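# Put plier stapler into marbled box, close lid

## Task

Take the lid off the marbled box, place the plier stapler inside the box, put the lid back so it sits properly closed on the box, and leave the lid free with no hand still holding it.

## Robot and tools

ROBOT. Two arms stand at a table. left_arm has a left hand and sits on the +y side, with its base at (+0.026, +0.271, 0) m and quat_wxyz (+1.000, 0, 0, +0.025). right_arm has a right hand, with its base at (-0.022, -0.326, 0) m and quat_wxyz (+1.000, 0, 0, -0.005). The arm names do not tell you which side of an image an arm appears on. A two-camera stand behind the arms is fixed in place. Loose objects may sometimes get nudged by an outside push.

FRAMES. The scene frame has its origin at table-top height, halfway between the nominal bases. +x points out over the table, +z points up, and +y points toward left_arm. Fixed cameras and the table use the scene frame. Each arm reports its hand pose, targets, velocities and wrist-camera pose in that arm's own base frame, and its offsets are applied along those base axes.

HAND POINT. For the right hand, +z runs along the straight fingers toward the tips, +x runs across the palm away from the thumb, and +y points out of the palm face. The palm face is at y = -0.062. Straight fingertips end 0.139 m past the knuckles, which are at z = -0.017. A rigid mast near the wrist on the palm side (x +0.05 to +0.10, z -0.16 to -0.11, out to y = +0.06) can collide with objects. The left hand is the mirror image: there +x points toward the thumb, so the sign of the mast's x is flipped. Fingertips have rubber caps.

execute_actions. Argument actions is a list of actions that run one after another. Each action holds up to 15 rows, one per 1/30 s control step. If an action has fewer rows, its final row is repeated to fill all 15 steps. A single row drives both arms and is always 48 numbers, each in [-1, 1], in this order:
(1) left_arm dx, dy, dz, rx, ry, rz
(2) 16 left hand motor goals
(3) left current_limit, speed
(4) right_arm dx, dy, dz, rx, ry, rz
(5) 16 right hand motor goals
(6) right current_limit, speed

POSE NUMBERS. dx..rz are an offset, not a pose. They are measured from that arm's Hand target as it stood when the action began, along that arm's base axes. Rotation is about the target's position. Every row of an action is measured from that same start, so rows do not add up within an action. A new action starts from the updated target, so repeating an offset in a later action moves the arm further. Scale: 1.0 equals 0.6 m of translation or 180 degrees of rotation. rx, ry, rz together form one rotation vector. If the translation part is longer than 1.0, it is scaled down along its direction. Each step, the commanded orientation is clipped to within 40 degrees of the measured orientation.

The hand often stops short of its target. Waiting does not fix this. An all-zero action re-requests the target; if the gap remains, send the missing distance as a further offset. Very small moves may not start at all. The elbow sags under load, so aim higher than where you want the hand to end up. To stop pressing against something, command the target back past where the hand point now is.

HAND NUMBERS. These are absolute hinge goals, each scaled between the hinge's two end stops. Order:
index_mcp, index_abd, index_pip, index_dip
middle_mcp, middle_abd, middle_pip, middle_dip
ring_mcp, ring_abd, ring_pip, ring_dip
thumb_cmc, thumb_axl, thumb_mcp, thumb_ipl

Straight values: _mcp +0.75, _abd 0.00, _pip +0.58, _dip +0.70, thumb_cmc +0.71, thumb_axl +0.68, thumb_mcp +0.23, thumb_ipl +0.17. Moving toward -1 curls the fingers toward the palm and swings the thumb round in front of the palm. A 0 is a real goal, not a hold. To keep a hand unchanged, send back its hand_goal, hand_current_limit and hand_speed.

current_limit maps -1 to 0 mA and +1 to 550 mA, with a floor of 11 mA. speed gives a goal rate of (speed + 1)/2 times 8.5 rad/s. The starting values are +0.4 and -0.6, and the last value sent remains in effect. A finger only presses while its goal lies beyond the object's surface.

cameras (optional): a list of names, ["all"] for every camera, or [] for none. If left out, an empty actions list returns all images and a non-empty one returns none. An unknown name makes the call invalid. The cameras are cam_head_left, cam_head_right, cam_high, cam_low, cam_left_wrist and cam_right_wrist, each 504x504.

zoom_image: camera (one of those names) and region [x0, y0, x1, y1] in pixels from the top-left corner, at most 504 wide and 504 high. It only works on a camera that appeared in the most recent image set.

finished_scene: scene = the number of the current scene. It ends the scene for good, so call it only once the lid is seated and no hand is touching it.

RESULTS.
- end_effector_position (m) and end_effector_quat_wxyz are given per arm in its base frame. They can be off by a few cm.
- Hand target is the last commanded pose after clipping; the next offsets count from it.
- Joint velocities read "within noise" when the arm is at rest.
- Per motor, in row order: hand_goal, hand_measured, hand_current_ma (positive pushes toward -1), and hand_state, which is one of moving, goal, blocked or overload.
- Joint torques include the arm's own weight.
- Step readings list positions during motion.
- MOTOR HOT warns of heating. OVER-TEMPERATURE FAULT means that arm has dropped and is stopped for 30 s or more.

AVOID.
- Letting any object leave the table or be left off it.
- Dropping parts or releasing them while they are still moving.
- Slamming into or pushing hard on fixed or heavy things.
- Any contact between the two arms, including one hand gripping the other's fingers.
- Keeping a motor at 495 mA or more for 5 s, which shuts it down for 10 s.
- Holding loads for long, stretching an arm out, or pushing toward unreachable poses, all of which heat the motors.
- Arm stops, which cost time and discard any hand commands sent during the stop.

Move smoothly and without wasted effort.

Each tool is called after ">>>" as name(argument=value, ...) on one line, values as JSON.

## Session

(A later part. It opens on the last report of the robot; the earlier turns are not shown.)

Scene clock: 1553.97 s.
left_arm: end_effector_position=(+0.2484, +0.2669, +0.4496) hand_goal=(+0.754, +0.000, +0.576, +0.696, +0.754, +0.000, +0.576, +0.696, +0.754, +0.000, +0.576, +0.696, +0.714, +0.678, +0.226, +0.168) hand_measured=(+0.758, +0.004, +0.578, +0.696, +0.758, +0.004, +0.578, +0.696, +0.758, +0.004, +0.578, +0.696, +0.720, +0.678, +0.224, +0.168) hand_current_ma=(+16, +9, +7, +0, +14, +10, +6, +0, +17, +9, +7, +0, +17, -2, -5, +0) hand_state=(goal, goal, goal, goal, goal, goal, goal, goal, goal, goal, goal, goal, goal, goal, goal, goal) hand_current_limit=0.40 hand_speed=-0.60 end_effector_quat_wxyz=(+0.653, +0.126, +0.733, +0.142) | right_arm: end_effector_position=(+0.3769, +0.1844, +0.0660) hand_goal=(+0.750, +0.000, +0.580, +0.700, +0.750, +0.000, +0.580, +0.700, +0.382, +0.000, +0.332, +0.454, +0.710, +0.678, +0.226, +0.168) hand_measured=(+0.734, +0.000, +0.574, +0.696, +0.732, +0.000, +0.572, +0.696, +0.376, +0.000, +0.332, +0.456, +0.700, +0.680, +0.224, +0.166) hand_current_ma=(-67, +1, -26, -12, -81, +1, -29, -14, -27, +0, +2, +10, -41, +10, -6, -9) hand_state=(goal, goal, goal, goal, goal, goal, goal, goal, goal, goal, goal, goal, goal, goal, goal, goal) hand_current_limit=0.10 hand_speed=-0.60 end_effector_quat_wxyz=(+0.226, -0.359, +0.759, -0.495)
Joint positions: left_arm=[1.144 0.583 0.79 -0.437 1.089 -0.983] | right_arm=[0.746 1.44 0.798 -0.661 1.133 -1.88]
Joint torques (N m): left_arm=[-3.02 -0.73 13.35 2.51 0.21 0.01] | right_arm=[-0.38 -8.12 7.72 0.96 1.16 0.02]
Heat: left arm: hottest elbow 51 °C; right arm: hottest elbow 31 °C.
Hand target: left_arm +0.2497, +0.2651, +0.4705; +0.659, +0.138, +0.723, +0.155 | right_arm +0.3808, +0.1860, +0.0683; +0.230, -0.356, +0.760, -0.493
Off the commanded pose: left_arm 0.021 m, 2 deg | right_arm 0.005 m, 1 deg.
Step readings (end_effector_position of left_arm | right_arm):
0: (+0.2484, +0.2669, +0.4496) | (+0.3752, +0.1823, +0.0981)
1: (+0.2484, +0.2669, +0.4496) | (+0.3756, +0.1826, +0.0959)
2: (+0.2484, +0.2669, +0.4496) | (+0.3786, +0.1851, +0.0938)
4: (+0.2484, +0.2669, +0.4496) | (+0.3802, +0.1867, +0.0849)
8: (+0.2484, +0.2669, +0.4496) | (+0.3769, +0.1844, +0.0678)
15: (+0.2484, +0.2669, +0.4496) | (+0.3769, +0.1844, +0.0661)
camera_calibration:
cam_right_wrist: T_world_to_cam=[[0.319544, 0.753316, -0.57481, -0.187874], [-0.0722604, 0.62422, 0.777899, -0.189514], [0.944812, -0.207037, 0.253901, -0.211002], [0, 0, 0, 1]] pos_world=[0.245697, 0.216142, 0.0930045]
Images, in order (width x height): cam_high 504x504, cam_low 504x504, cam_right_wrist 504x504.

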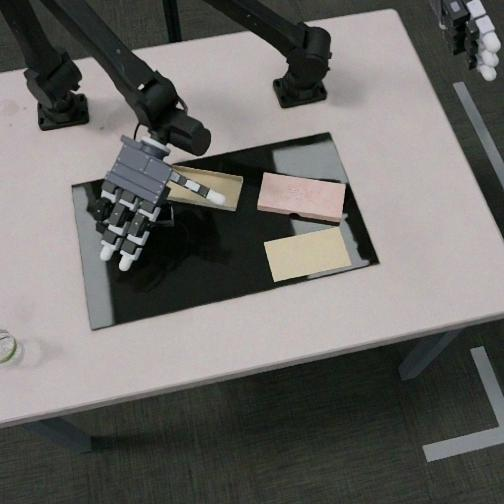

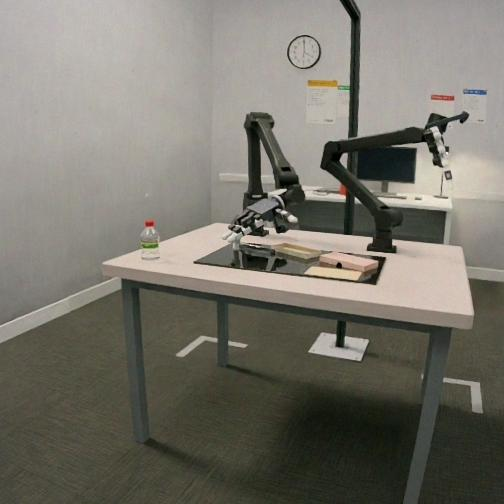

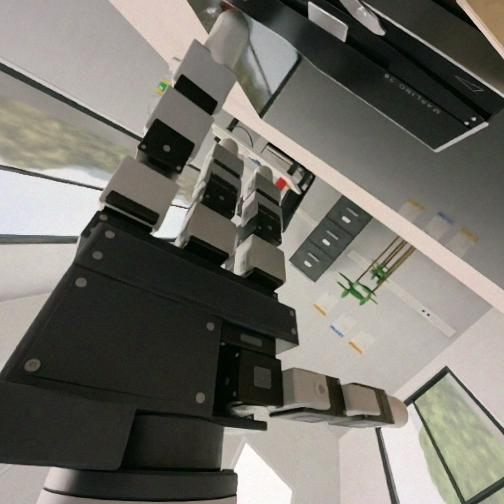

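>>> execute_actions(actions=[[[0,0,0,0,0,0,0.754,0,0.576,0.696,0.754,0,0.576,0.696,0.754,0,0.576,0.696,0.714,0.678,0.226,0.168,0.4,-0.6,-0.040,0.006,0.001,0,0,0,0.75,0,0.58,0.70,0.75,0,0.58,0.70,0.382,0,0.332,0.454,0.71,0.678,0.226,0.168,0.1,-0.6]],[[0,0,0,0,0,0,0.754,0,0.576,0.696,0.754,0,0.576,0.696,0.754,0,0.576,0.696,0.714,0.678,0.226,0.168,0.4,-0.6,-0.040,0.003,0.001,0,0,0,0.75,0,0.58,0.70,0.75,0,0.58,0.70,0.382,0,0.332,0.454,0.71,0.678,0.226,0.168,0.1,-0.6]]], cameras=["cam_high","cam_low","cam_right_wrist"])

>>> zoom_image(camera="cam_high", region=[60, 150, 240, 290])

>>> zoom_image(camera="cam_right_wrist", region=[134, 0, 504, 250])

Scene clock: 1567.17 s.
left_arm: end_effector_position=(+0.2484, +0.2669, +0.4496) hand_goal=(+0.754, +0.000, +0.576, +0.696, +0.754, +0.000, +0.576, +0.696, +0.754, +0.000, +0.576, +0.696, +0.714, +0.678, +0.226, +0.168) hand_measured=(+0.758, +0.004, +0.578, +0.696, +0.758, +0.004, +0.578, +0.696, +0.758, +0.004, +0.578, +0.696, +0.720, +0.678, +0.224, +0.168) hand_current_ma=(+16, +9, +7, +0, +14, +10, +6, +0, +17, +9, +7, +0, +17, -2, -5, +0) hand_state=(goal, goal, goal, goal, goal, goal, goal, goal, goal, goal, goal, goal, goal, goal, goal, goal) hand_current_limit=0.40 hand_speed=-0.60 end_effector_quat_wxyz=(+0.653, +0.126, +0.733, +0.142) | right_arm: end_effector_position=(+0.3318, +0.1889, +0.0664) hand_goal=(+0.750, +0.000, +0.580, +0.700, +0.750, +0.000, +0.580, +0.700, +0.382, +0.000, +0.332, +0.454, +0.710, +0.678, +0.226, +0.168) hand_measured=(+0.734, +0.000, +0.574, +0.696, +0.732, +0.000, +0.572, +0.696, +0.384, +0.002, +0.336, +0.458, +0.700, +0.680, +0.224, +0.166) hand_current_ma=(-66, +1, -26, -12, -81, +1, -28, -14, +9, +6, +14, +12, -39, +10, -7, -9) hand_state=(goal, goal, goal, goal, goal, goal, goal, goal, goal, goal, goal, goal, goal, goal, goal, goal) hand_current_limit=0.10 hand_speed=-0.60 end_effector_quat_wxyz=(+0.228, -0.359, +0.758, -0.495)
Joint positions: left_arm=[1.144 0.583 0.79 -0.437 1.089 -0.983] | right_arm=[0.848 1.4 0.765 -0.878 1.152 -1.645]
Joint torques (N m): left_arm=[-2.78 -0.26 13.59 2.74 0.17 0.01] | right_arm=[0.09 -7.71 7.82 -0.24 1.2 0.18]
Heat: left arm: hottest elbow 51 °C; right arm: hottest elbow 31 °C.
Hand target: left_arm +0.2497, +0.2651, +0.4705; +0.659, +0.138, +0.723, +0.155 | right_arm +0.3327, +0.1912, +0.0694; +0.230, -0.356, +0.760, -0.493
Off the commanded pose: left_arm 0.021 m, 2 deg | right_arm 0.004 m, 1 deg.
Step readings (end_effector_position of left_arm | right_arm):
0: (+0.2484, +0.2669, +0.4496) | (+0.3769, +0.1843, +0.0660)
1: (+0.2484, +0.2669, +0.4496) | (+0.3749, +0.1840, +0.0655)
2: (+0.2484, +0.2669, +0.4496) | (+0.3717, +0.1836, +0.0661)
4: (+0.2484, +0.2669, +0.4496) | (+0.3632, +0.1840, +0.0652)
8: (+0.2484, +0.2669, +0.4496) | (+0.3560, +0.1875, +0.0646)
15: (+0.2484, +0.2669, +0.4496) | (+0.3561, +0.1876, +0.0649)
16: (+0.2484, +0.2669, +0.4496) | (+0.3538, +0.1869, +0.0645)
17: (+0.2484, +0.2669, +0.4496) | (+0.3503, +0.1864, +0.0654)
19: (+0.2484, +0.2669, +0.4496) | (+0.3406, +0.1864, +0.0657)
23: (+0.2484, +0.2669, +0.4496) | (+0.3314, +0.1891, +0.0658)
30: (+0.2484, +0.2669, +0.4496) | (+0.3316, +0.1887, +0.0663)
camera_calibration:
cam_right_wrist: T_world_to_cam=[[0.319834, 0.754272, -0.573394, -0.176998], [-0.0772427, 0.623925, 0.777658, -0.194121], [0.94432, -0.204431, 0.257815, -0.168132], [0, 0, 0, 1]] pos_world=[0.200386, 0.22025, 0.0928171]
Images, in order (width x height): cam_high 504x504, cam_low 504x504, cam_right_wrist 504x504.

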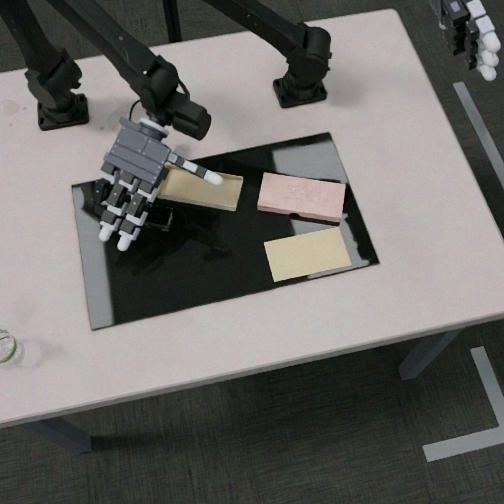

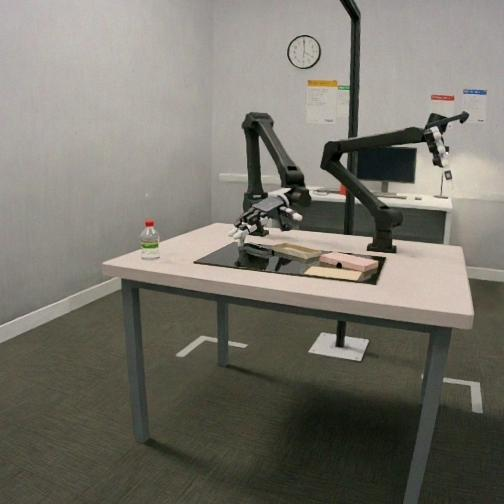

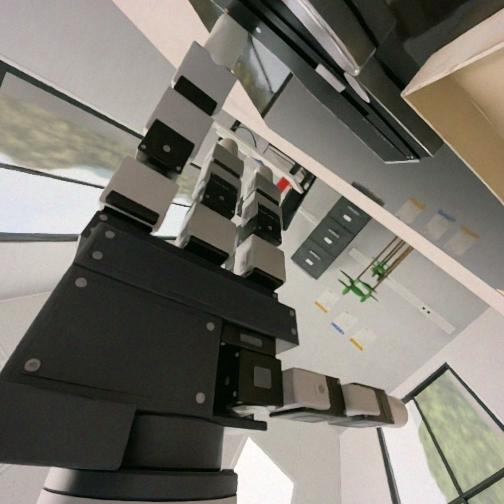

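Scaled by 2.800.

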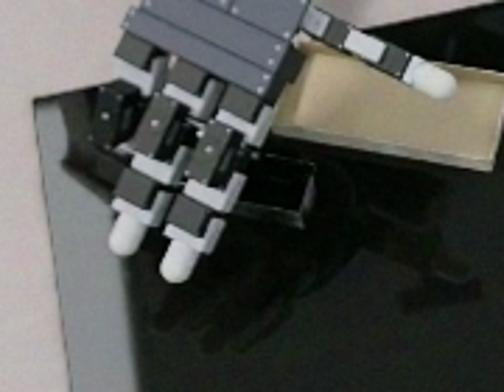

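Scaled by 1.362.

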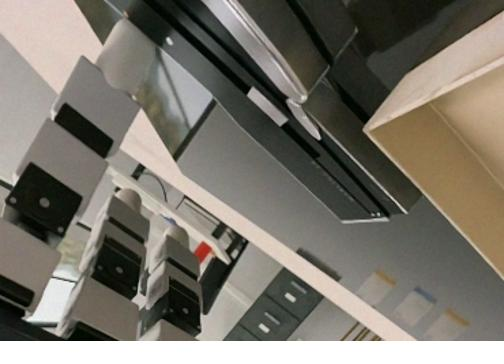

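>>> execute_actions(actions=[[[0,0,0,0,0,0,0.754,0,0.576,0.696,0.754,0,0.576,0.696,0.754,0,0.576,0.696,0.714,0.678,0.226,0.168,0.4,-0.6,0.030,-0.010,0,0,0,0,0.75,0,0.58,0.70,0.75,0,0.58,0.70,0.382,0,0.332,0.454,0.71,0.678,0.226,0.168,0.1,-0.6]],[[0,0,0,0,0,0,0.754,0,0.576,0.696,0.754,0,0.576,0.696,0.754,0,0.576,0.696,0.714,0.678,0.226,0.168,0.4,-0.6,0.01,0,0.11,0,0,0,0.75,0,0.58,0.70,0.75,0,0.58,0.70,0.382,0,0.332,0.454,0.71,0.678,0.226,0.168,0.1,-0.6]],[[0,0,0,0,0,0,0.754,0,0.576,0.696,0.754,0,0.576,0.696,0.754,0,0.576,0.696,0.714,0.678,0.226,0.168,0.4,-0.6,-0.13,0.0,0.02,0,0,0,0.75,0,0.58,0.70,0.75,0,0.58,0.70,0.75,0,0.58,0.70,0.71,0.678,0.226,0.168,0.1,-0.6]]], cameras=["cam_high","cam_low","cam_right_wrist"])

>>> zoom_image(camera="cam_high", region=[80, 150, 260, 290])

Scene clock: 1578.87 s.
left_arm: end_effector_position=(+0.2484, +0.2669, +0.4496) hand_goal=(+0.754, +0.000, +0.576, +0.696, +0.754, +0.000, +0.576, +0.696, +0.754, +0.000, +0.576, +0.696, +0.714, +0.678, +0.226, +0.168) hand_measured=(+0.758, +0.004, +0.578, +0.696, +0.758, +0.004, +0.578, +0.696, +0.758, +0.004, +0.578, +0.696, +0.720, +0.678, +0.224, +0.168) hand_current_ma=(+16, +9, +7, +0, +14, +10, +6, +0, +17, +9, +7, +0, +17, -2, -5, +0) hand_state=(goal, goal, goal, goal, goal, goal, goal, goal, goal, goal, goal, goal, goal, goal, goal, goal) hand_current_limit=0.40 hand_speed=-0.60 end_effector_quat_wxyz=(+0.653, +0.126, +0.733, +0.142) | right_arm: end_effector_position=(+0.2691, +0.1742, +0.1334) hand_goal=(+0.750, +0.000, +0.580, +0.700, +0.750, +0.000, +0.580, +0.700, +0.750, +0.000, +0.580, +0.700, +0.710, +0.678, +0.226, +0.168) hand_measured=(+0.736, +0.002, +0.574, +0.696, +0.732, +0.000, +0.574, +0.696, +0.730, +0.002, +0.574, +0.696, +0.700, +0.680, +0.224, +0.166) hand_current_ma=(-59, +3, -24, -12, -76, +3, -27, -13, -85, +5, -23, -13, -37, +10, -13, -9) hand_state=(goal, goal, goal, goal, goal, goal, goal, goal, goal, goal, goal, goal, goal, goal, goal, goal) hand_current_limit=0.10 hand_speed=-0.60 end_effector_quat_wxyz=(+0.219, -0.369, +0.754, -0.498)
Joint positions: left_arm=[1.144 0.583 0.79 -0.437 1.089 -0.983] | right_arm=[0.976 1.223 0.805 -1.383 1.138 -1.358]
Joint torques (N m): left_arm=[-2.9 -0.56 13.2 2.45 0.19 -0.04] | right_arm=[-0.62 -4.95 11.62 -0.75 1.32 0.16]
Heat: left arm: hottest elbow 51 °C; right arm: hottest elbow 31 °C.
Hand target: left_arm +0.2497, +0.2651, +0.4705; +0.659, +0.138, +0.723, +0.155 | right_arm +0.2787, +0.1853, +0.1474; +0.230, -0.356, +0.760, -0.493
Off the commanded pose: left_arm 0.021 m, 2 deg | right_arm 0.020 m, 2 deg.
Step readings (end_effector_position of left_arm | right_arm):
0: (+0.2484, +0.2669, +0.4496) | (+0.3318, +0.1889, +0.0664)
1: (+0.2484, +0.2669, +0.4496) | (+0.3333, +0.1886, +0.0665)
2: (+0.2484, +0.2669, +0.4496) | (+0.3363, +0.1893, +0.0665)
4: (+0.2484, +0.2669, +0.4496) | (+0.3424, +0.1869, +0.0670)
8: (+0.2484, +0.2669, +0.4496) | (+0.3475, +0.1815, +0.0672)
15: (+0.2484, +0.2669, +0.4496) | (+0.3475, +0.1816, +0.0671)
16: (+0.2484, +0.2669, +0.4496) | (+0.3468, +0.1809, +0.0705)
17: (+0.2484, +0.2669, +0.4496) | (+0.3427, +0.1778, +0.0742)
19: (+0.2484, +0.2669, +0.4496) | (+0.3413, +0.1745, +0.0909)
23: (+0.2484, +0.2669, +0.4496) | (+0.3495, +0.1799, +0.1261)
30: (+0.2484, +0.2669, +0.4496) | (+0.3514, +0.1818, +0.1302)
31: (+0.2484, +0.2669, +0.4496) | (+0.3452, +0.1804, +0.1290)
32: (+0.2484, +0.2669, +0.4496) | (+0.3332, +0.1770, +0.1297)
34: (+0.2484, +0.2669, +0.4496) | (+0.3021, +0.1745, +0.1314)
38: (+0.2484, +0.2669, +0.4496) | (+0.2707, +0.1791, +0.1416)
45: (+0.2484, +0.2669, +0.4496) | (+0.2673, +0.1729, +0.1340)
camera_calibration:
cam_right_wrist: T_world_to_cam=[[0.302084, 0.745871, -0.593652, -0.0984929], [-0.0676143, 0.637942, 0.767111, -0.245595], [0.95088, -0.191592, 0.243143, -0.131196], [0, 0, 0, 1]] pos_world=[0.137899, 0.205002, 0.161827]
Images, in order (width x height): cam_high 504x504, cam_low 504x504, cam_right_wrist 504x504.

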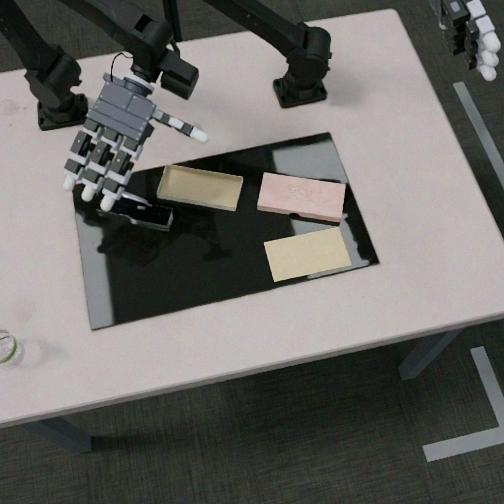

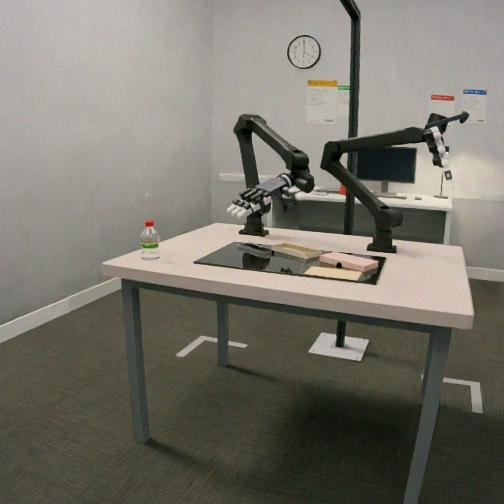

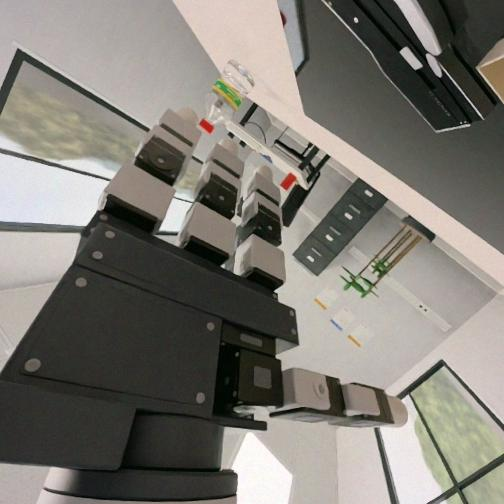

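Scaled by 2.800.

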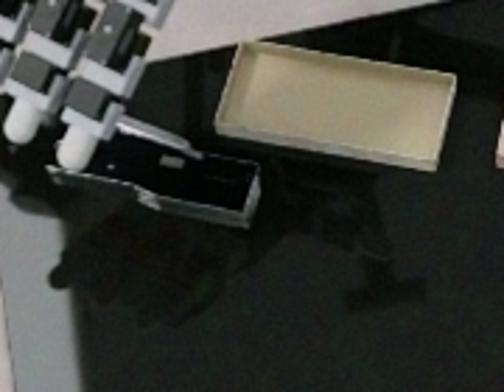

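>>> execute_actions(actions=[[[0,0,0,0,0,0,0.754,0,0.576,0.696,0.754,0,0.576,0.696,0.754,0,0.576,0.696,0.714,0.678,0.226,0.168,0.4,-0.6,0.167,-0.006,-0.030,0,0,0.017,0.46,0,-0.25,0.28,0.918,0,0.578,0.70,0.918,0,0.578,0.70,-0.50,0.678,-0.096,0.17,0.2,-0.5]],[[0,0,0,0,0,0,0.754,0,0.576,0.696,0.754,0,0.576,0.696,0.754,0,0.576,0.696,0.714,0.678,0.226,0.168,0.4,-0.6,0,0,-0.02,0,0,0,0.46,0,-0.25,0.28,0.918,0,0.578,0.70,0.918,0,0.578,0.70,-0.50,0.678,-0.096,0.17,0.2,-0.5]]], cameras=["cam_high","cam_low","cam_right_wrist"])

>>> zoom_image(camera="cam_high", region=[80, 150, 260, 290])

>>> zoom_image(camera="cam_right_wrist", region=[134, 0, 504, 250])

Scene clock: 1626.90 s.
left_arm: end_effector_position=(+0.2484, +0.2669, +0.4496) hand_goal=(+0.754, +0.000, +0.576, +0.696, +0.754, +0.000, +0.576, +0.696, +0.754, +0.000, +0.576, +0.696, +0.714, +0.678, +0.226, +0.168) hand_measured=(+0.758, +0.004, +0.578, +0.696, +0.758, +0.004, +0.578, +0.696, +0.758, +0.004, +0.578, +0.696, +0.720, +0.678, +0.224, +0.168) hand_current_ma=(+16, +9, +7, +0, +14, +10, +6, +0, +17, +9, +7, +0, +17, -2, -5, +0) hand_state=(goal, goal, goal, goal, goal, goal, goal, goal, goal, goal, goal, goal, goal, goal, goal, goal) hand_current_limit=0.40 hand_speed=-0.60 end_effector_quat_wxyz=(+0.653, +0.126, +0.733, +0.142) | right_arm: end_effector_position=(+0.3769, +0.1793, +0.1168) hand_goal=(+0.460, +0.000, -0.250, +0.280, +0.918, +0.000, +0.578, +0.700, +0.918, +0.000, +0.578, +0.700, -0.500, +0.678, -0.096, +0.170) hand_measured=(+0.456, +0.000, -0.246, +0.284, +0.898, +0.000, +0.574, +0.696, +0.900, +0.000, +0.574, +0.696, -0.498, +0.678, -0.094, +0.168) hand_current_ma=(-17, -2, +14, +11, -92, -2, -19, -13, -80, +0, -16, -13, +5, +2, +8, -9) hand_state=(goal, goal, goal, goal, blocked, goal, goal, goal, goal, goal, goal, goal, goal, goal, goal, goal) hand_current_limit=0.20 hand_speed=-0.50 end_effector_quat_wxyz=(+0.239, -0.376, +0.750, -0.489)
Joint positions: left_arm=[1.144 0.583 0.79 -0.437 1.089 -0.983] | right_arm=[0.73 1.311 0.82 -0.681 1.112 -2.02]
Joint torques (N m): left_arm=[-2.49 -0.38 13.12 2.47 0.22 -0.04] | right_arm=[-0.21 -7.36 8.46 1.17 0.99 0.02]
Heat: left arm: hottest elbow 51 °C; right arm: hottest elbow 34 °C.
Hand target: left_arm +0.2497, +0.2651, +0.4705; +0.659, +0.138, +0.723, +0.155 | right_arm +0.3789, +0.1817, +0.1175; +0.243, -0.376, +0.750, -0.487
Off the commanded pose: left_arm 0.021 m, 2 deg | right_arm 0.003 m, 1 deg.
Step readings (end_effector_position of left_arm | right_arm):
0: (+0.2484, +0.2669, +0.4496) | (+0.2691, +0.1742, +0.1334)
1: (+0.2484, +0.2669, +0.4496) | (+0.2783, +0.1743, +0.1352)
2: (+0.2484, +0.2669, +0.4496) | (+0.2947, +0.1749, +0.1364)
4: (+0.2484, +0.2669, +0.4496) | (+0.3364, +0.1746, +0.1361)
8: (+0.2484, +0.2669, +0.4496) | (+0.3807, +0.1728, +0.1231)
15: (+0.2484, +0.2669, +0.4496) | (+0.3818, +0.1822, +0.1256)
16: (+0.2484, +0.2669, +0.4496) | (+0.3816, +0.1823, +0.1262)
17: (+0.2484, +0.2669, +0.4496) | (+0.3823, +0.1829, +0.1268)
19: (+0.2484, +0.2669, +0.4496) | (+0.3816, +0.1830, +0.1237)
23: (+0.2484, +0.2669, +0.4496) | (+0.3774, +0.1799, +0.1173)
30: (+0.2484, +0.2669, +0.4496) | (+0.3772, +0.1796, +0.1169)
camera_calibration:
cam_right_wrist: T_world_to_cam=[[0.284591, 0.768886, -0.572557, -0.144686], [-0.104779, 0.618624, 0.778669, -0.212646], [0.952906, -0.16161, 0.256619, -0.236449], [0, 0, 0, 1]] pos_world=[0.24421, 0.204583, 0.143417]
Images, in order (width x height): cam_high 504x504, cam_low 504x504, cam_right_wrist 504x504.

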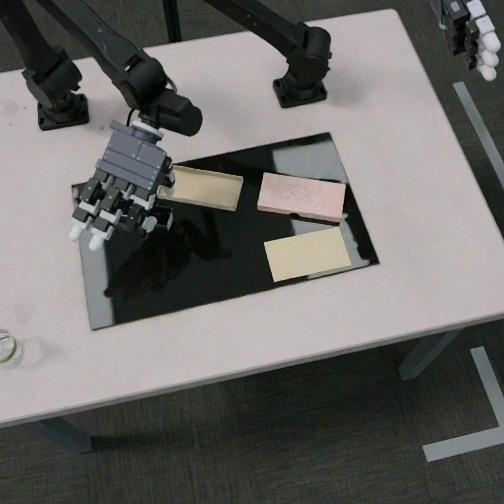

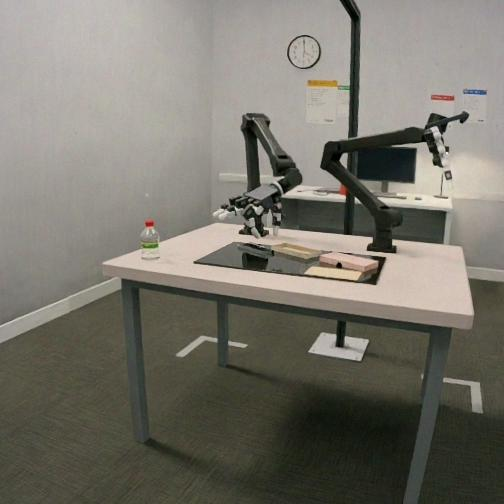

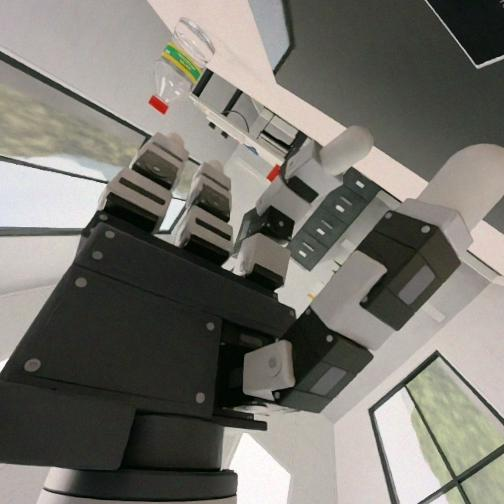

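Scaled by 2.800.

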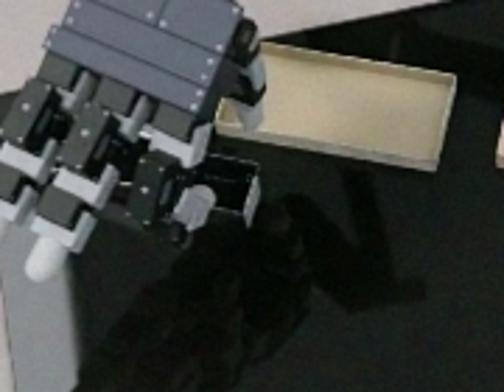

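Scaled by 1.362.

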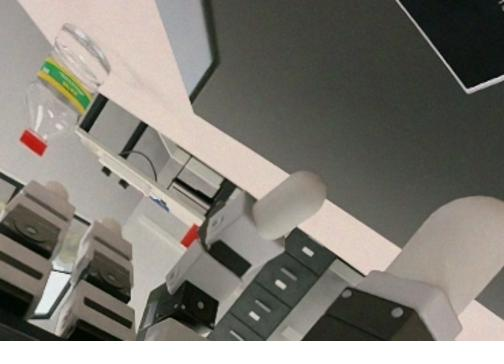

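>>> execute_actions(actions=[[[0,0,0,0,0,0,0.754,0,0.576,0.696,0.754,0,0.576,0.696,0.754,0,0.576,0.696,0.714,0.678,0.226,0.168,0.4,-0.6,-0.013,-0.012,-0.03,0,0,0,0.46,0,-0.25,0.28,0.918,0,0.578,0.70,0.918,0,0.578,0.70,-0.50,0.678,-0.096,0.17,0.2,-0.5]],[[0,0,0,0,0,0,0.754,0,0.576,0.696,0.754,0,0.576,0.696,0.754,0,0.576,0.696,0.714,0.678,0.226,0.168,0.4,-0.6,0,0,-0.03,0,0,0,0.46,0,-0.25,0.28,0.918,0,0.578,0.70,0.918,0,0.578,0.70,-0.50,0.678,-0.096,0.17,0.2,-0.5]]], cameras=["cam_high","cam_low","cam_right_wrist"])

>>> zoom_image(camera="cam_high", region=[120, 160, 220, 260])

>>> zoom_image(camera="cam_right_wrist", region=[254, 0, 504, 250])

>>> zoom_image(camera="cam_low", region=[220, 210, 310, 280])

Scene clock: 1671.30 s.
left_arm: end_effector_position=(+0.2484, +0.2669, +0.4496) hand_goal=(+0.754, +0.000, +0.576, +0.696, +0.754, +0.000, +0.576, +0.696, +0.754, +0.000, +0.576, +0.696, +0.714, +0.678, +0.226, +0.168) hand_measured=(+0.758, +0.004, +0.578, +0.696, +0.758, +0.004, +0.578, +0.696, +0.758, +0.004, +0.578, +0.696, +0.720, +0.678, +0.224, +0.168) hand_current_ma=(+16, +9, +7, +0, +14, +10, +6, +0, +17, +9, +7, +0, +17, -2, -5, +0) hand_state=(goal, goal, goal, goal, goal, goal, goal, goal, goal, goal, goal, goal, goal, goal, goal, goal) hand_current_limit=0.40 hand_speed=-0.60 end_effector_quat_wxyz=(+0.653, +0.126, +0.733, +0.142) | right_arm: end_effector_position=(+0.3690, +0.1724, +0.0825) hand_goal=(+0.460, +0.000, -0.250, +0.280, +0.918, +0.000, +0.578, +0.700, +0.918, +0.000, +0.578, +0.700, -0.500, +0.678, -0.096, +0.170) hand_measured=(+0.456, +0.000, -0.246, +0.284, +0.898, +0.000, +0.574, +0.696, +0.902, +0.000, +0.574, +0.696, -0.500, +0.678, -0.094, +0.168) hand_current_ma=(-17, -2, +13, +11, -86, -2, -19, -13, -73, +0, -16, -13, +1, +2, +8, -9) hand_state=(goal, goal, goal, goal, goal, goal, goal, goal, goal, goal, goal, goal, goal, goal, goal, goal) hand_current_limit=0.20 hand_speed=-0.50 end_effector_quat_wxyz=(+0.241, -0.375, +0.750, -0.488)
Joint positions: left_arm=[1.144 0.583 0.79 -0.437 1.089 -0.983] | right_arm=[0.73 1.336 0.737 -0.566 1.111 -2.022]
Joint torques (N m): left_arm=[-2.55 -0.21 13.3 2.61 0.16 0.03] | right_arm=[-0.32 -6.65 7.9 1.25 1.04 -0.01]
Heat: left arm: hottest elbow 51 °C; right arm: hottest elbow 31 °C.
Hand target: left_arm +0.2497, +0.2651, +0.4705; +0.659, +0.138, +0.723, +0.155 | right_arm +0.3711, +0.1745, +0.0815; +0.243, -0.376, +0.750, -0.487
Off the commanded pose: left_arm 0.021 m, 2 deg | right_arm 0.003 m, 0 deg.
Step readings (end_effector_position of left_arm | right_arm):
0: (+0.2484, +0.2669, +0.4496) | (+0.3769, +0.1792, +0.1168)
1: (+0.2484, +0.2669, +0.4496) | (+0.3761, +0.1784, +0.1146)
2: (+0.2484, +0.2669, +0.4496) | (+0.3765, +0.1789, +0.1126)
4: (+0.2484, +0.2669, +0.4496) | (+0.3727, +0.1755, +0.1052)
8: (+0.2484, +0.2669, +0.4496) | (+0.3661, +0.1699, +0.0960)
15: (+0.2484, +0.2669, +0.4496) | (+0.3671, +0.1709, +0.0965)
16: (+0.2484, +0.2669, +0.4496) | (+0.3674, +0.1710, +0.0954)
17: (+0.2484, +0.2669, +0.4496) | (+0.3691, +0.1725, +0.0945)
19: (+0.2484, +0.2669, +0.4496) | (+0.3700, +0.1733, +0.0904)
23: (+0.2484, +0.2669, +0.4496) | (+0.3689, +0.1723, +0.0830)
30: (+0.2484, +0.2669, +0.4496) | (+0.3690, +0.1724, +0.0825)
camera_calibration:
cam_right_wrist: T_world_to_cam=[[0.285137, 0.771277, -0.56906, -0.157675], [-0.107838, 0.615751, 0.780526, -0.181152], [0.952401, -0.161191, 0.258746, -0.221313], [0, 0, 0, 1]] pos_world=[0.236203, 0.197482, 0.108931]
Images, in order (width x height): cam_high 504x504, cam_low 504x504, cam_right_wrist 504x504.

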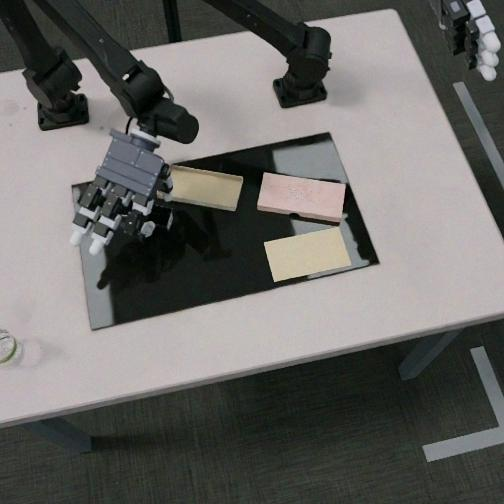

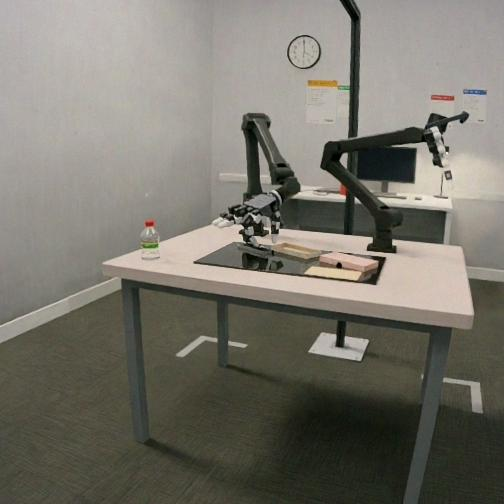

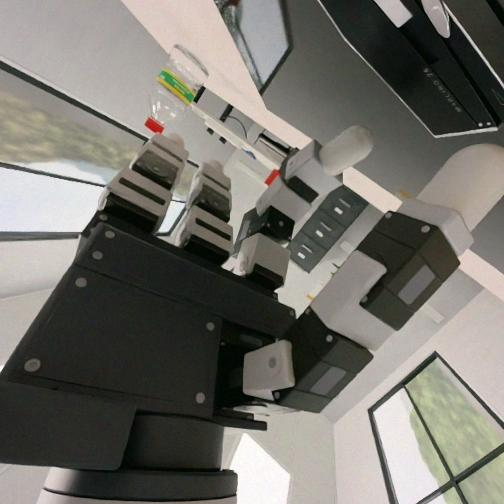

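Scaled by 5.040.

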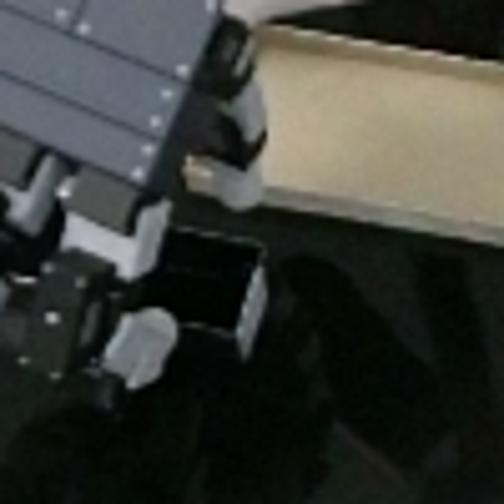

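Scaled by 2.016.

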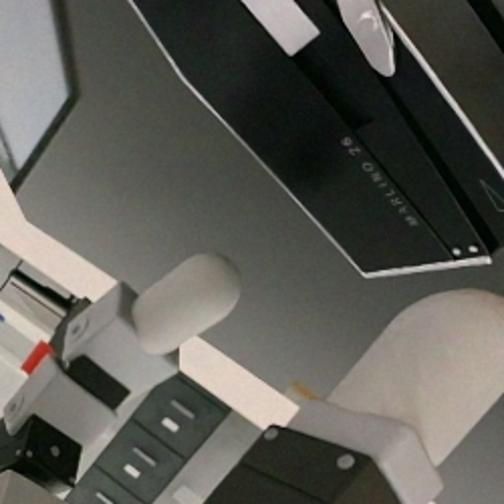

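Scaled by 5.600.

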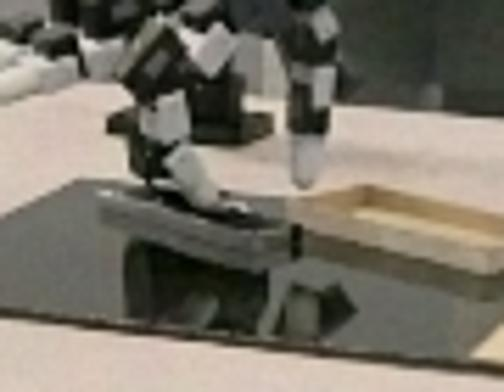

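>>> execute_actions(actions=[])

Scene clock: 1701.10 s.
left_arm: end_effector_position=(+0.2484, +0.2669, +0.4496) hand_goal=(+0.754, +0.000, +0.576, +0.696, +0.754, +0.000, +0.576, +0.696, +0.754, +0.000, +0.576, +0.696, +0.714, +0.678, +0.226, +0.168) hand_measured=(+0.758, +0.004, +0.578, +0.696, +0.758, +0.004, +0.578, +0.696, +0.758, +0.004, +0.578, +0.696, +0.720, +0.678, +0.224, +0.168) hand_current_ma=(+16, +9, +7, +0, +14, +10, +6, +0, +17, +9, +7, +0, +17, -2, -5, +0) hand_state=(goal, goal, goal, goal, goal, goal, goal, goal, goal, goal, goal, goal, goal, goal, goal, goal) hand_current_limit=0.40 hand_speed=-0.60 end_effector_quat_wxyz=(+0.653, +0.126, +0.733, +0.142) | right_arm: end_effector_position=(+0.3690, +0.1724, +0.0825) hand_goal=(+0.460, +0.000, -0.250, +0.280, +0.918, +0.000, +0.578, +0.700, +0.918, +0.000, +0.578, +0.700, -0.500, +0.678, -0.096, +0.170) hand_measured=(+0.456, +0.000, -0.246, +0.284, +0.898, +0.000, +0.574, +0.696, +0.902, +0.000, +0.574, +0.696, -0.500, +0.678, -0.094, +0.168) hand_current_ma=(-17, -2, +13, +11, -86, -2, -19, -13, -73, +0, -16, -13, +1, +2, +8, -9) hand_state=(goal, goal, goal, goal, goal, goal, goal, goal, goal, goal, goal, goal, goal, goal, goal, goal) hand_current_limit=0.20 hand_speed=-0.50 end_effector_quat_wxyz=(+0.241, -0.375, +0.750, -0.488)
Joint positions: left_arm=[1.144 0.583 0.79 -0.437 1.089 -0.983] | right_arm=[0.73 1.336 0.737 -0.566 1.111 -2.022]
Joint velocities: within noise
Joint torques (N m): left_arm=[-3.49 -0.91 13.39 2.65 0.15 -0.03] | right_arm=[-0.26 -6.53 7.91 1.25 1.03 0.02]
Heat: left arm: hottest elbow 51 °C; right arm: hottest elbow 31 °C.
Hand target: left_arm +0.2497, +0.2651, +0.4705; +0.659, +0.138, +0.723, +0.155 | right_arm +0.3711, +0.1745, +0.0815; +0.243, -0.376, +0.750, -0.487
Off the commanded pose: left_arm 0.021 m, 2 deg | right_arm 0.003 m, 0 deg.
camera_calibration:
cam_left_wrist: T_world_to_cam=[[0.0636117, -0.87786, 0.474674, -0.0336319], [-0.743181, -0.359115, -0.564552, 0.495901], [0.66606, -0.316856, -0.675253, 0.351408], [0, 0, 0, 1]] pos_world=[0.136625, 0.259907, 0.533215]
cam_right_wrist: T_world_to_cam=[[0.285137, 0.771277, -0.56906, -0.157675], [-0.107838, 0.615751, 0.780526, -0.181152], [0.952401, -0.161191, 0.258746, -0.221313], [0, 0, 0, 1]] pos_world=[0.236203, 0.197482, 0.108931]

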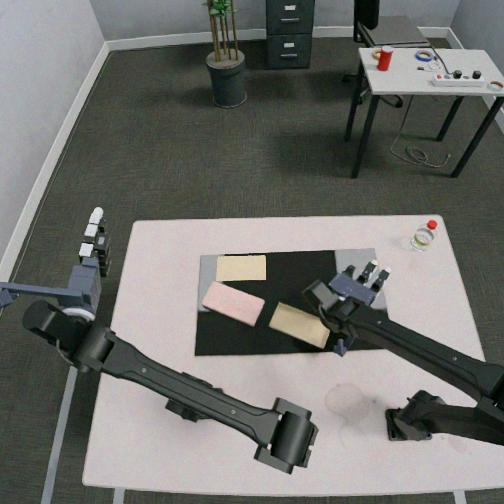

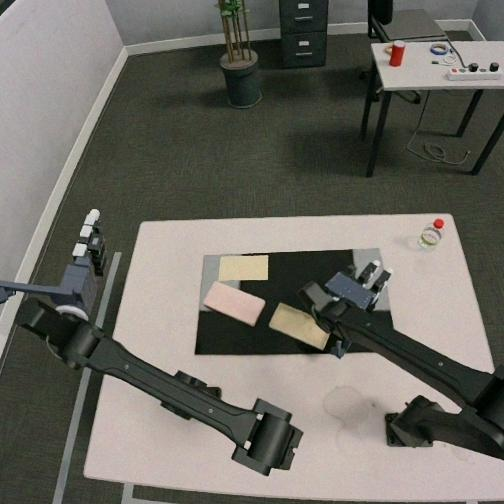

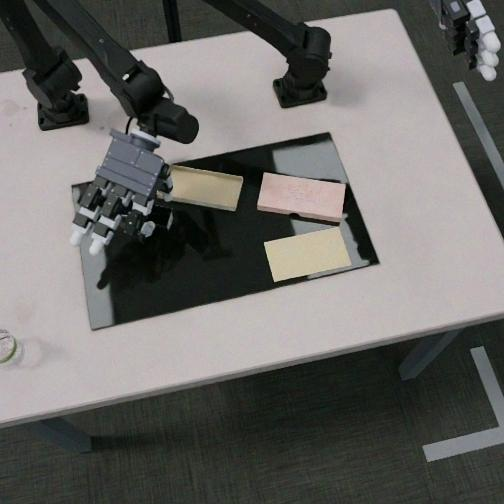

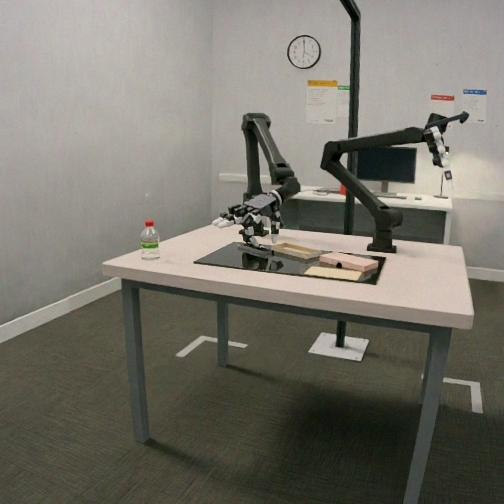

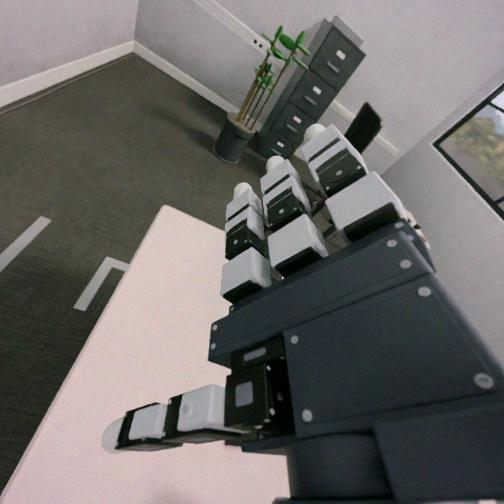

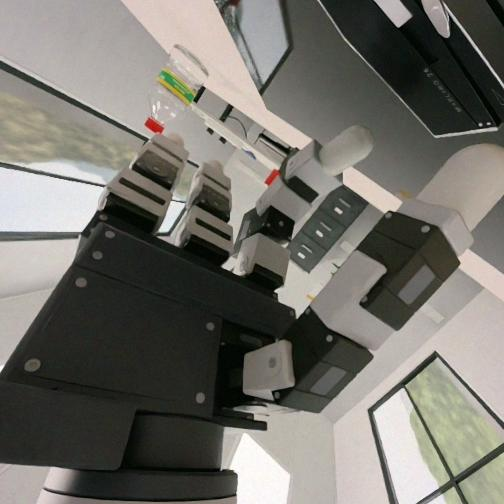

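>>> zoom_image(camera="cam_high", region=[60, 120, 260, 300])

>>> zoom_image(camera="cam_right_wrist", region=[200, 0, 504, 300])

Scaled by 2.520.

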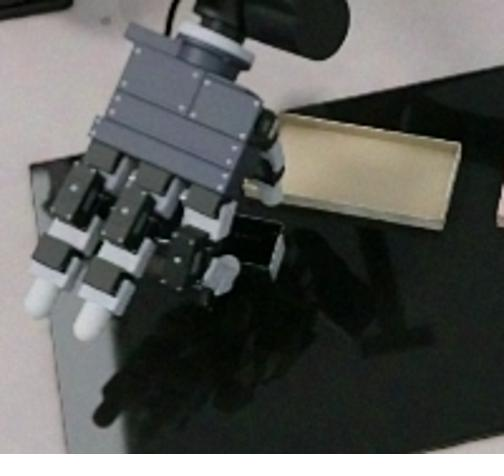

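Scaled by 1.658.

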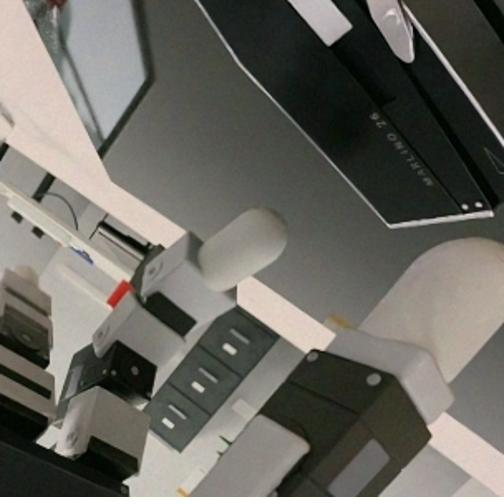

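>>> execute_actions(actions=[[[0,0,0,0,0,0,0.754,0,0.576,0.696,0.754,0,0.576,0.696,0.754,0,0.576,0.696,0.714,0.678,0.226,0.168,0.4,-0.6,0,0,-0.02,0,0,0,0.46,0,-0.25,0.28,0.918,0,0.578,0.7,0.918,0,0.578,0.7,-0.5,0.678,-0.096,0.17,0.2,-0.5]],[[0,0,0,0,0,0,0.754,0,0.576,0.696,0.754,0,0.576,0.696,0.754,0,0.576,0.696,0.714,0.678,0.226,0.168,0.4,-0.6,0,0,-0.022,0,0,0,0.46,0,-0.25,0.28,0.918,0,0.578,0.7,0.918,0,0.578,0.7,-0.5,0.678,-0.096,0.17,0.2,-0.5]]], cameras=["cam_high","cam_right_wrist"])

>>> zoom_image(camera="cam_high", region=[60, 120, 260, 300])

Scene clock: 1751.20 s.
left_arm: end_effector_position=(+0.2484, +0.2669, +0.4496) hand_goal=(+0.754, +0.000, +0.576, +0.696, +0.754, +0.000, +0.576, +0.696, +0.754, +0.000, +0.576, +0.696, +0.714, +0.678, +0.226, +0.168) hand_measured=(+0.758, +0.004, +0.578, +0.696, +0.758, +0.004, +0.578, +0.696, +0.758, +0.004, +0.578, +0.696, +0.720, +0.678, +0.224, +0.168) hand_current_ma=(+16, +9, +7, +0, +14, +10, +6, +0, +17, +9, +7, +0, +17, -2, -5, +0) hand_state=(goal, goal, goal, goal, goal, goal, goal, goal, goal, goal, goal, goal, goal, goal, goal, goal) hand_current_limit=0.40 hand_speed=-0.60 end_effector_quat_wxyz=(+0.653, +0.126, +0.733, +0.142) | right_arm: end_effector_position=(+0.3691, +0.1725, +0.0575) hand_goal=(+0.460, +0.000, -0.250, +0.280, +0.918, +0.000, +0.578, +0.700, +0.918, +0.000, +0.578, +0.700, -0.500, +0.678, -0.096, +0.170) hand_measured=(+0.456, +0.000, -0.246, +0.284, +0.898, +0.000, +0.574, +0.696, +0.902, +0.000, +0.574, +0.696, -0.500, +0.678, -0.094, +0.168) hand_current_ma=(-17, -2, +13, +11, -86, -2, -19, -13, -73, +0, -16, -13, +0, +2, +8, -9) hand_state=(goal, goal, goal, goal, goal, goal, goal, goal, goal, goal, goal, goal, goal, goal, goal, goal) hand_current_limit=0.20 hand_speed=-0.50 end_effector_quat_wxyz=(+0.241, -0.376, +0.750, -0.488)
Joint positions: left_arm=[1.144 0.583 0.79 -0.437 1.089 -0.983] | right_arm=[0.73 1.387 0.703 -0.482 1.111 -2.023]
Joint torques (N m): left_arm=[-2.26 -0.56 13.3 2.61 0.11 0] | right_arm=[-0.44 -7.12 7.43 1.21 1.05 0]
Heat: left arm: hottest elbow 51 °C; right arm: hottest elbow 30 °C.
Hand target: left_arm +0.2497, +0.2651, +0.4705; +0.659, +0.138, +0.723, +0.155 | right_arm +0.3711, +0.1745, +0.0562; +0.243, -0.376, +0.750, -0.487
Off the commanded pose: left_arm 0.021 m, 2 deg | right_arm 0.003 m, 0 deg.
Step readings (end_effector_position of left_arm | right_arm):
0: (+0.2484, +0.2669, +0.4496) | (+0.3690, +0.1724, +0.0825)
1: (+0.2484, +0.2669, +0.4496) | (+0.3692, +0.1726, +0.0818)
2: (+0.2484, +0.2669, +0.4496) | (+0.3703, +0.1736, +0.0810)
4: (+0.2484, +0.2669, +0.4496) | (+0.3707, +0.1739, +0.0777)
8: (+0.2484, +0.2669, +0.4496) | (+0.3692, +0.1725, +0.0716)
15: (+0.2484, +0.2669, +0.4496) | (+0.3693, +0.1727, +0.0712)
16: (+0.2484, +0.2669, +0.4496) | (+0.3694, +0.1727, +0.0702)
17: (+0.2484, +0.2669, +0.4496) | (+0.3707, +0.1739, +0.0694)
19: (+0.2484, +0.2669, +0.4496) | (+0.3710, +0.1742, +0.0654)
23: (+0.2484, +0.2669, +0.4496) | (+0.3690, +0.1724, +0.0580)
30: (+0.2484, +0.2669, +0.4496) | (+0.3691, +0.1725, +0.0575)
camera_calibration:
cam_right_wrist: T_world_to_cam=[[0.28488, 0.771177, -0.569324, -0.171991], [-0.107726, 0.615929, 0.780402, -0.161651], [0.952491, -0.16099, 0.258542, -0.215037], [0, 0, 0, 1]] pos_world=[0.236403, 0.197582, 0.08383]
Images, in order (width x height): cam_high 504x504, cam_right_wrist 504x504.

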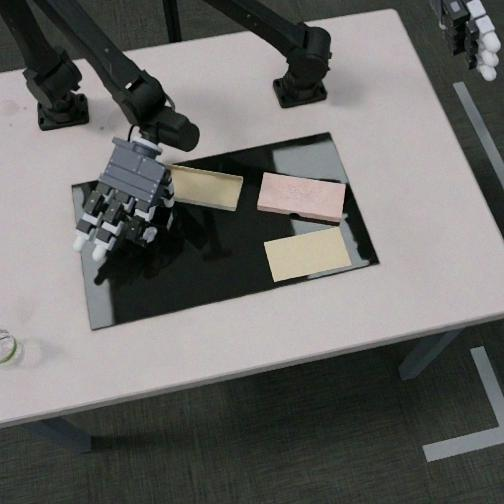

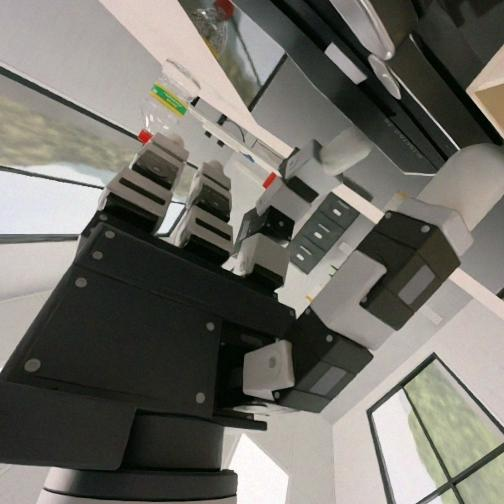

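Scaled by 2.520.

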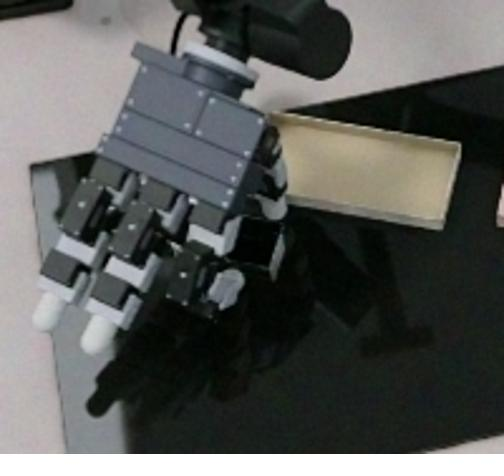

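>>> execute_actions(actions=[[[0,0,0,0,0,0,0.754,0,0.576,0.696,0.754,0,0.576,0.696,0.754,0,0.576,0.696,0.714,0.678,0.226,0.168,0.4,-0.6,0,0,-0.003,0,0,0,0.43,0,-0.28,0.26,0.918,0,0.578,0.7,0.918,0,0.578,0.7,-0.5,0.678,-0.096,0.17,0.2,-0.5]],[[0,0,0,0,0,0,0.754,0,0.576,0.696,0.754,0,0.576,0.696,0.754,0,0.576,0.696,0.714,0.678,0.226,0.168,0.4,-0.6,0,0,-0.009,0,0,0,0.43,0,-0.28,0.26,0.918,0,0.578,0.7,0.918,0,0.578,0.7,-0.5,0.678,-0.12,0.17,0.2,-0.5]],[[0,0,0,0,0,0,0.754,0,0.576,0.696,0.754,0,0.576,0.696,0.754,0,0.576,0.696,0.714,0.678,0.226,0.168,0.4,-0.6,0,0,0,0,0,0,0.41,0,-0.29,0.25,0.918,0,0.578,0.7,0.918,0,0.578,0.7,-0.5,0.678,-0.14,0.17,0.15,-0.6]]], cameras=["cam_high","cam_right_wrist"])

>>> zoom_image(camera="cam_right_wrist", region=[250, 0, 504, 250])

Scene clock: 1807.83 s.
left_arm: end_effector_position=(+0.2484, +0.2669, +0.4496) hand_goal=(+0.754, +0.000, +0.576, +0.696, +0.754, +0.000, +0.576, +0.696, +0.754, +0.000, +0.576, +0.696, +0.714, +0.678, +0.226, +0.168) hand_measured=(+0.758, +0.004, +0.578, +0.696, +0.758, +0.004, +0.578, +0.696, +0.758, +0.004, +0.578, +0.696, +0.720, +0.678, +0.224, +0.168) hand_current_ma=(+16, +9, +7, +0, +14, +10, +6, +0, +17, +9, +7, +0, +17, -2, -5, +0) hand_state=(goal, goal, goal, goal, goal, goal, goal, goal, goal, goal, goal, goal, goal, goal, goal, goal) hand_current_limit=0.40 hand_speed=-0.60 end_effector_quat_wxyz=(+0.653, +0.126, +0.733, +0.142) | right_arm: end_effector_position=(+0.3708, +0.1742, +0.0540) hand_goal=(+0.410, +0.000, -0.290, +0.250, +0.918, +0.000, +0.578, +0.700, +0.918, +0.000, +0.578, +0.700, -0.500, +0.678, -0.140, +0.170) hand_measured=(+0.422, +0.000, -0.278, +0.260, +0.898, +0.000, +0.574, +0.696, +0.902, +0.000, +0.574, +0.696, -0.500, +0.678, -0.110, +0.174) hand_current_ma=(+56, -2, +52, +43, -86, -2, -19, -13, -73, +0, -16, -13, -2, +2, +167, +19) hand_state=(goal, goal, goal, goal, goal, goal, goal, goal, goal, goal, goal, goal, goal, goal, blocked, goal) hand_current_limit=0.15 hand_speed=-0.60 end_effector_quat_wxyz=(+0.245, -0.373, +0.751, -0.486)
Joint positions: left_arm=[1.144 0.583 0.79 -0.437 1.089 -0.983] | right_arm=[0.73 1.396 0.698 -0.458 1.11 -2.023]
Joint torques (N m): left_arm=[-2.96 -0.38 13.31 2.45 0.18 -0.02] | right_arm=[-0.09 -6.53 6.98 1.26 1.07 0.02]
Heat: left arm: hottest elbow 51 °C; right arm: hottest elbow 30 °C.
Hand target: left_arm +0.2497, +0.2651, +0.4705; +0.659, +0.138, +0.723, +0.155 | right_arm +0.3711, +0.1745, +0.0491; +0.243, -0.376, +0.750, -0.487
Off the commanded pose: left_arm 0.021 m, 2 deg | right_arm 0.005 m, 0 deg.
Step readings (end_effector_position of left_arm | right_arm):
0: (+0.2484, +0.2669, +0.4496) | (+0.3691, +0.1725, +0.0575)
1: (+0.2484, +0.2669, +0.4496) | (+0.3693, +0.1727, +0.0576)
2: (+0.2484, +0.2669, +0.4496) | (+0.3696, +0.1730, +0.0577)
4: (+0.2484, +0.2669, +0.4496) | (+0.3699, +0.1732, +0.0578)
8: (+0.2484, +0.2669, +0.4496) | (+0.3701, +0.1734, +0.0579)
15: (+0.2484, +0.2669, +0.4496) | (+0.3701, +0.1734, +0.0579)
16: (+0.2484, +0.2669, +0.4496) | (+0.3702, +0.1735, +0.0576)
17: (+0.2484, +0.2669, +0.4496) | (+0.3707, +0.1739, +0.0572)
19: (+0.2484, +0.2669, +0.4496) | (+0.3710, +0.1742, +0.0559)
23: (+0.2484, +0.2669, +0.4496) | (+0.3709, +0.1743, +0.0543)
30: (+0.2484, +0.2669, +0.4496) | (+0.3708, +0.1742, +0.0540)
31: (+0.2484, +0.2669, +0.4496) | (+0.3708, +0.1742, +0.0540)
32: (+0.2484, +0.2669, +0.4496) | (+0.3708, +0.1742, +0.0540)
34: (+0.2484, +0.2669, +0.4496) | (+0.3708, +0.1742, +0.0540)
38: (+0.2484, +0.2669, +0.4496) | (+0.3708, +0.1742, +0.0540)
45: (+0.2484, +0.2669, +0.4496) | (+0.3708, +0.1742, +0.0540)
camera_calibration:
cam_right_wrist: T_world_to_cam=[[0.288756, 0.775414, -0.561564, -0.178213], [-0.11353, 0.610143, 0.784115, -0.156871], [0.950648, -0.162663, 0.264215, -0.21474], [0, 0, 0, 1]] pos_world=[0.237792, 0.198973, 0.079664]
Images, in order (width x height): cam_high 504x504, cam_right_wrist 504x504.

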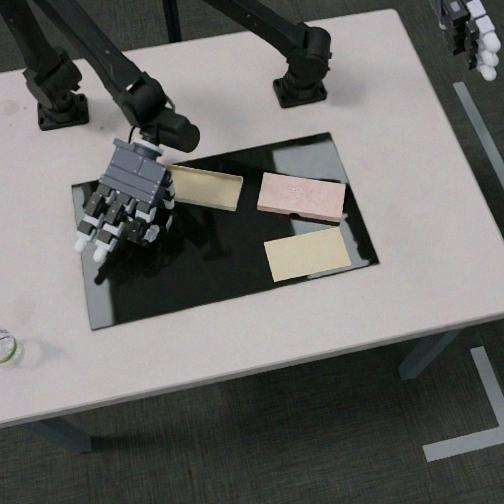

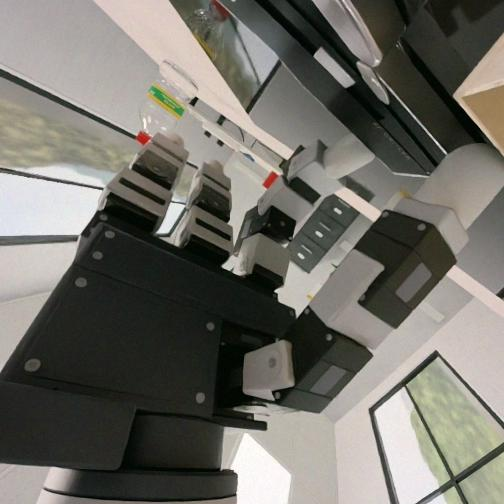

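Scaled by 1.984.

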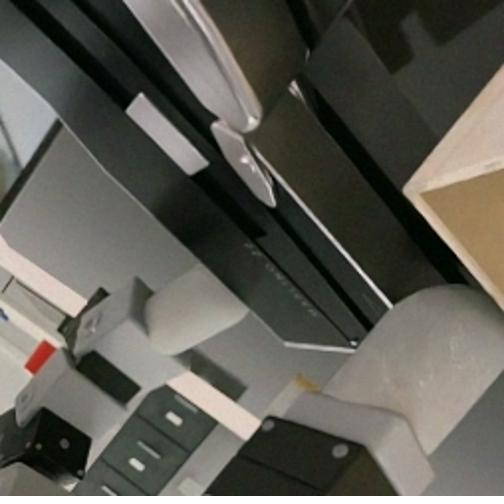

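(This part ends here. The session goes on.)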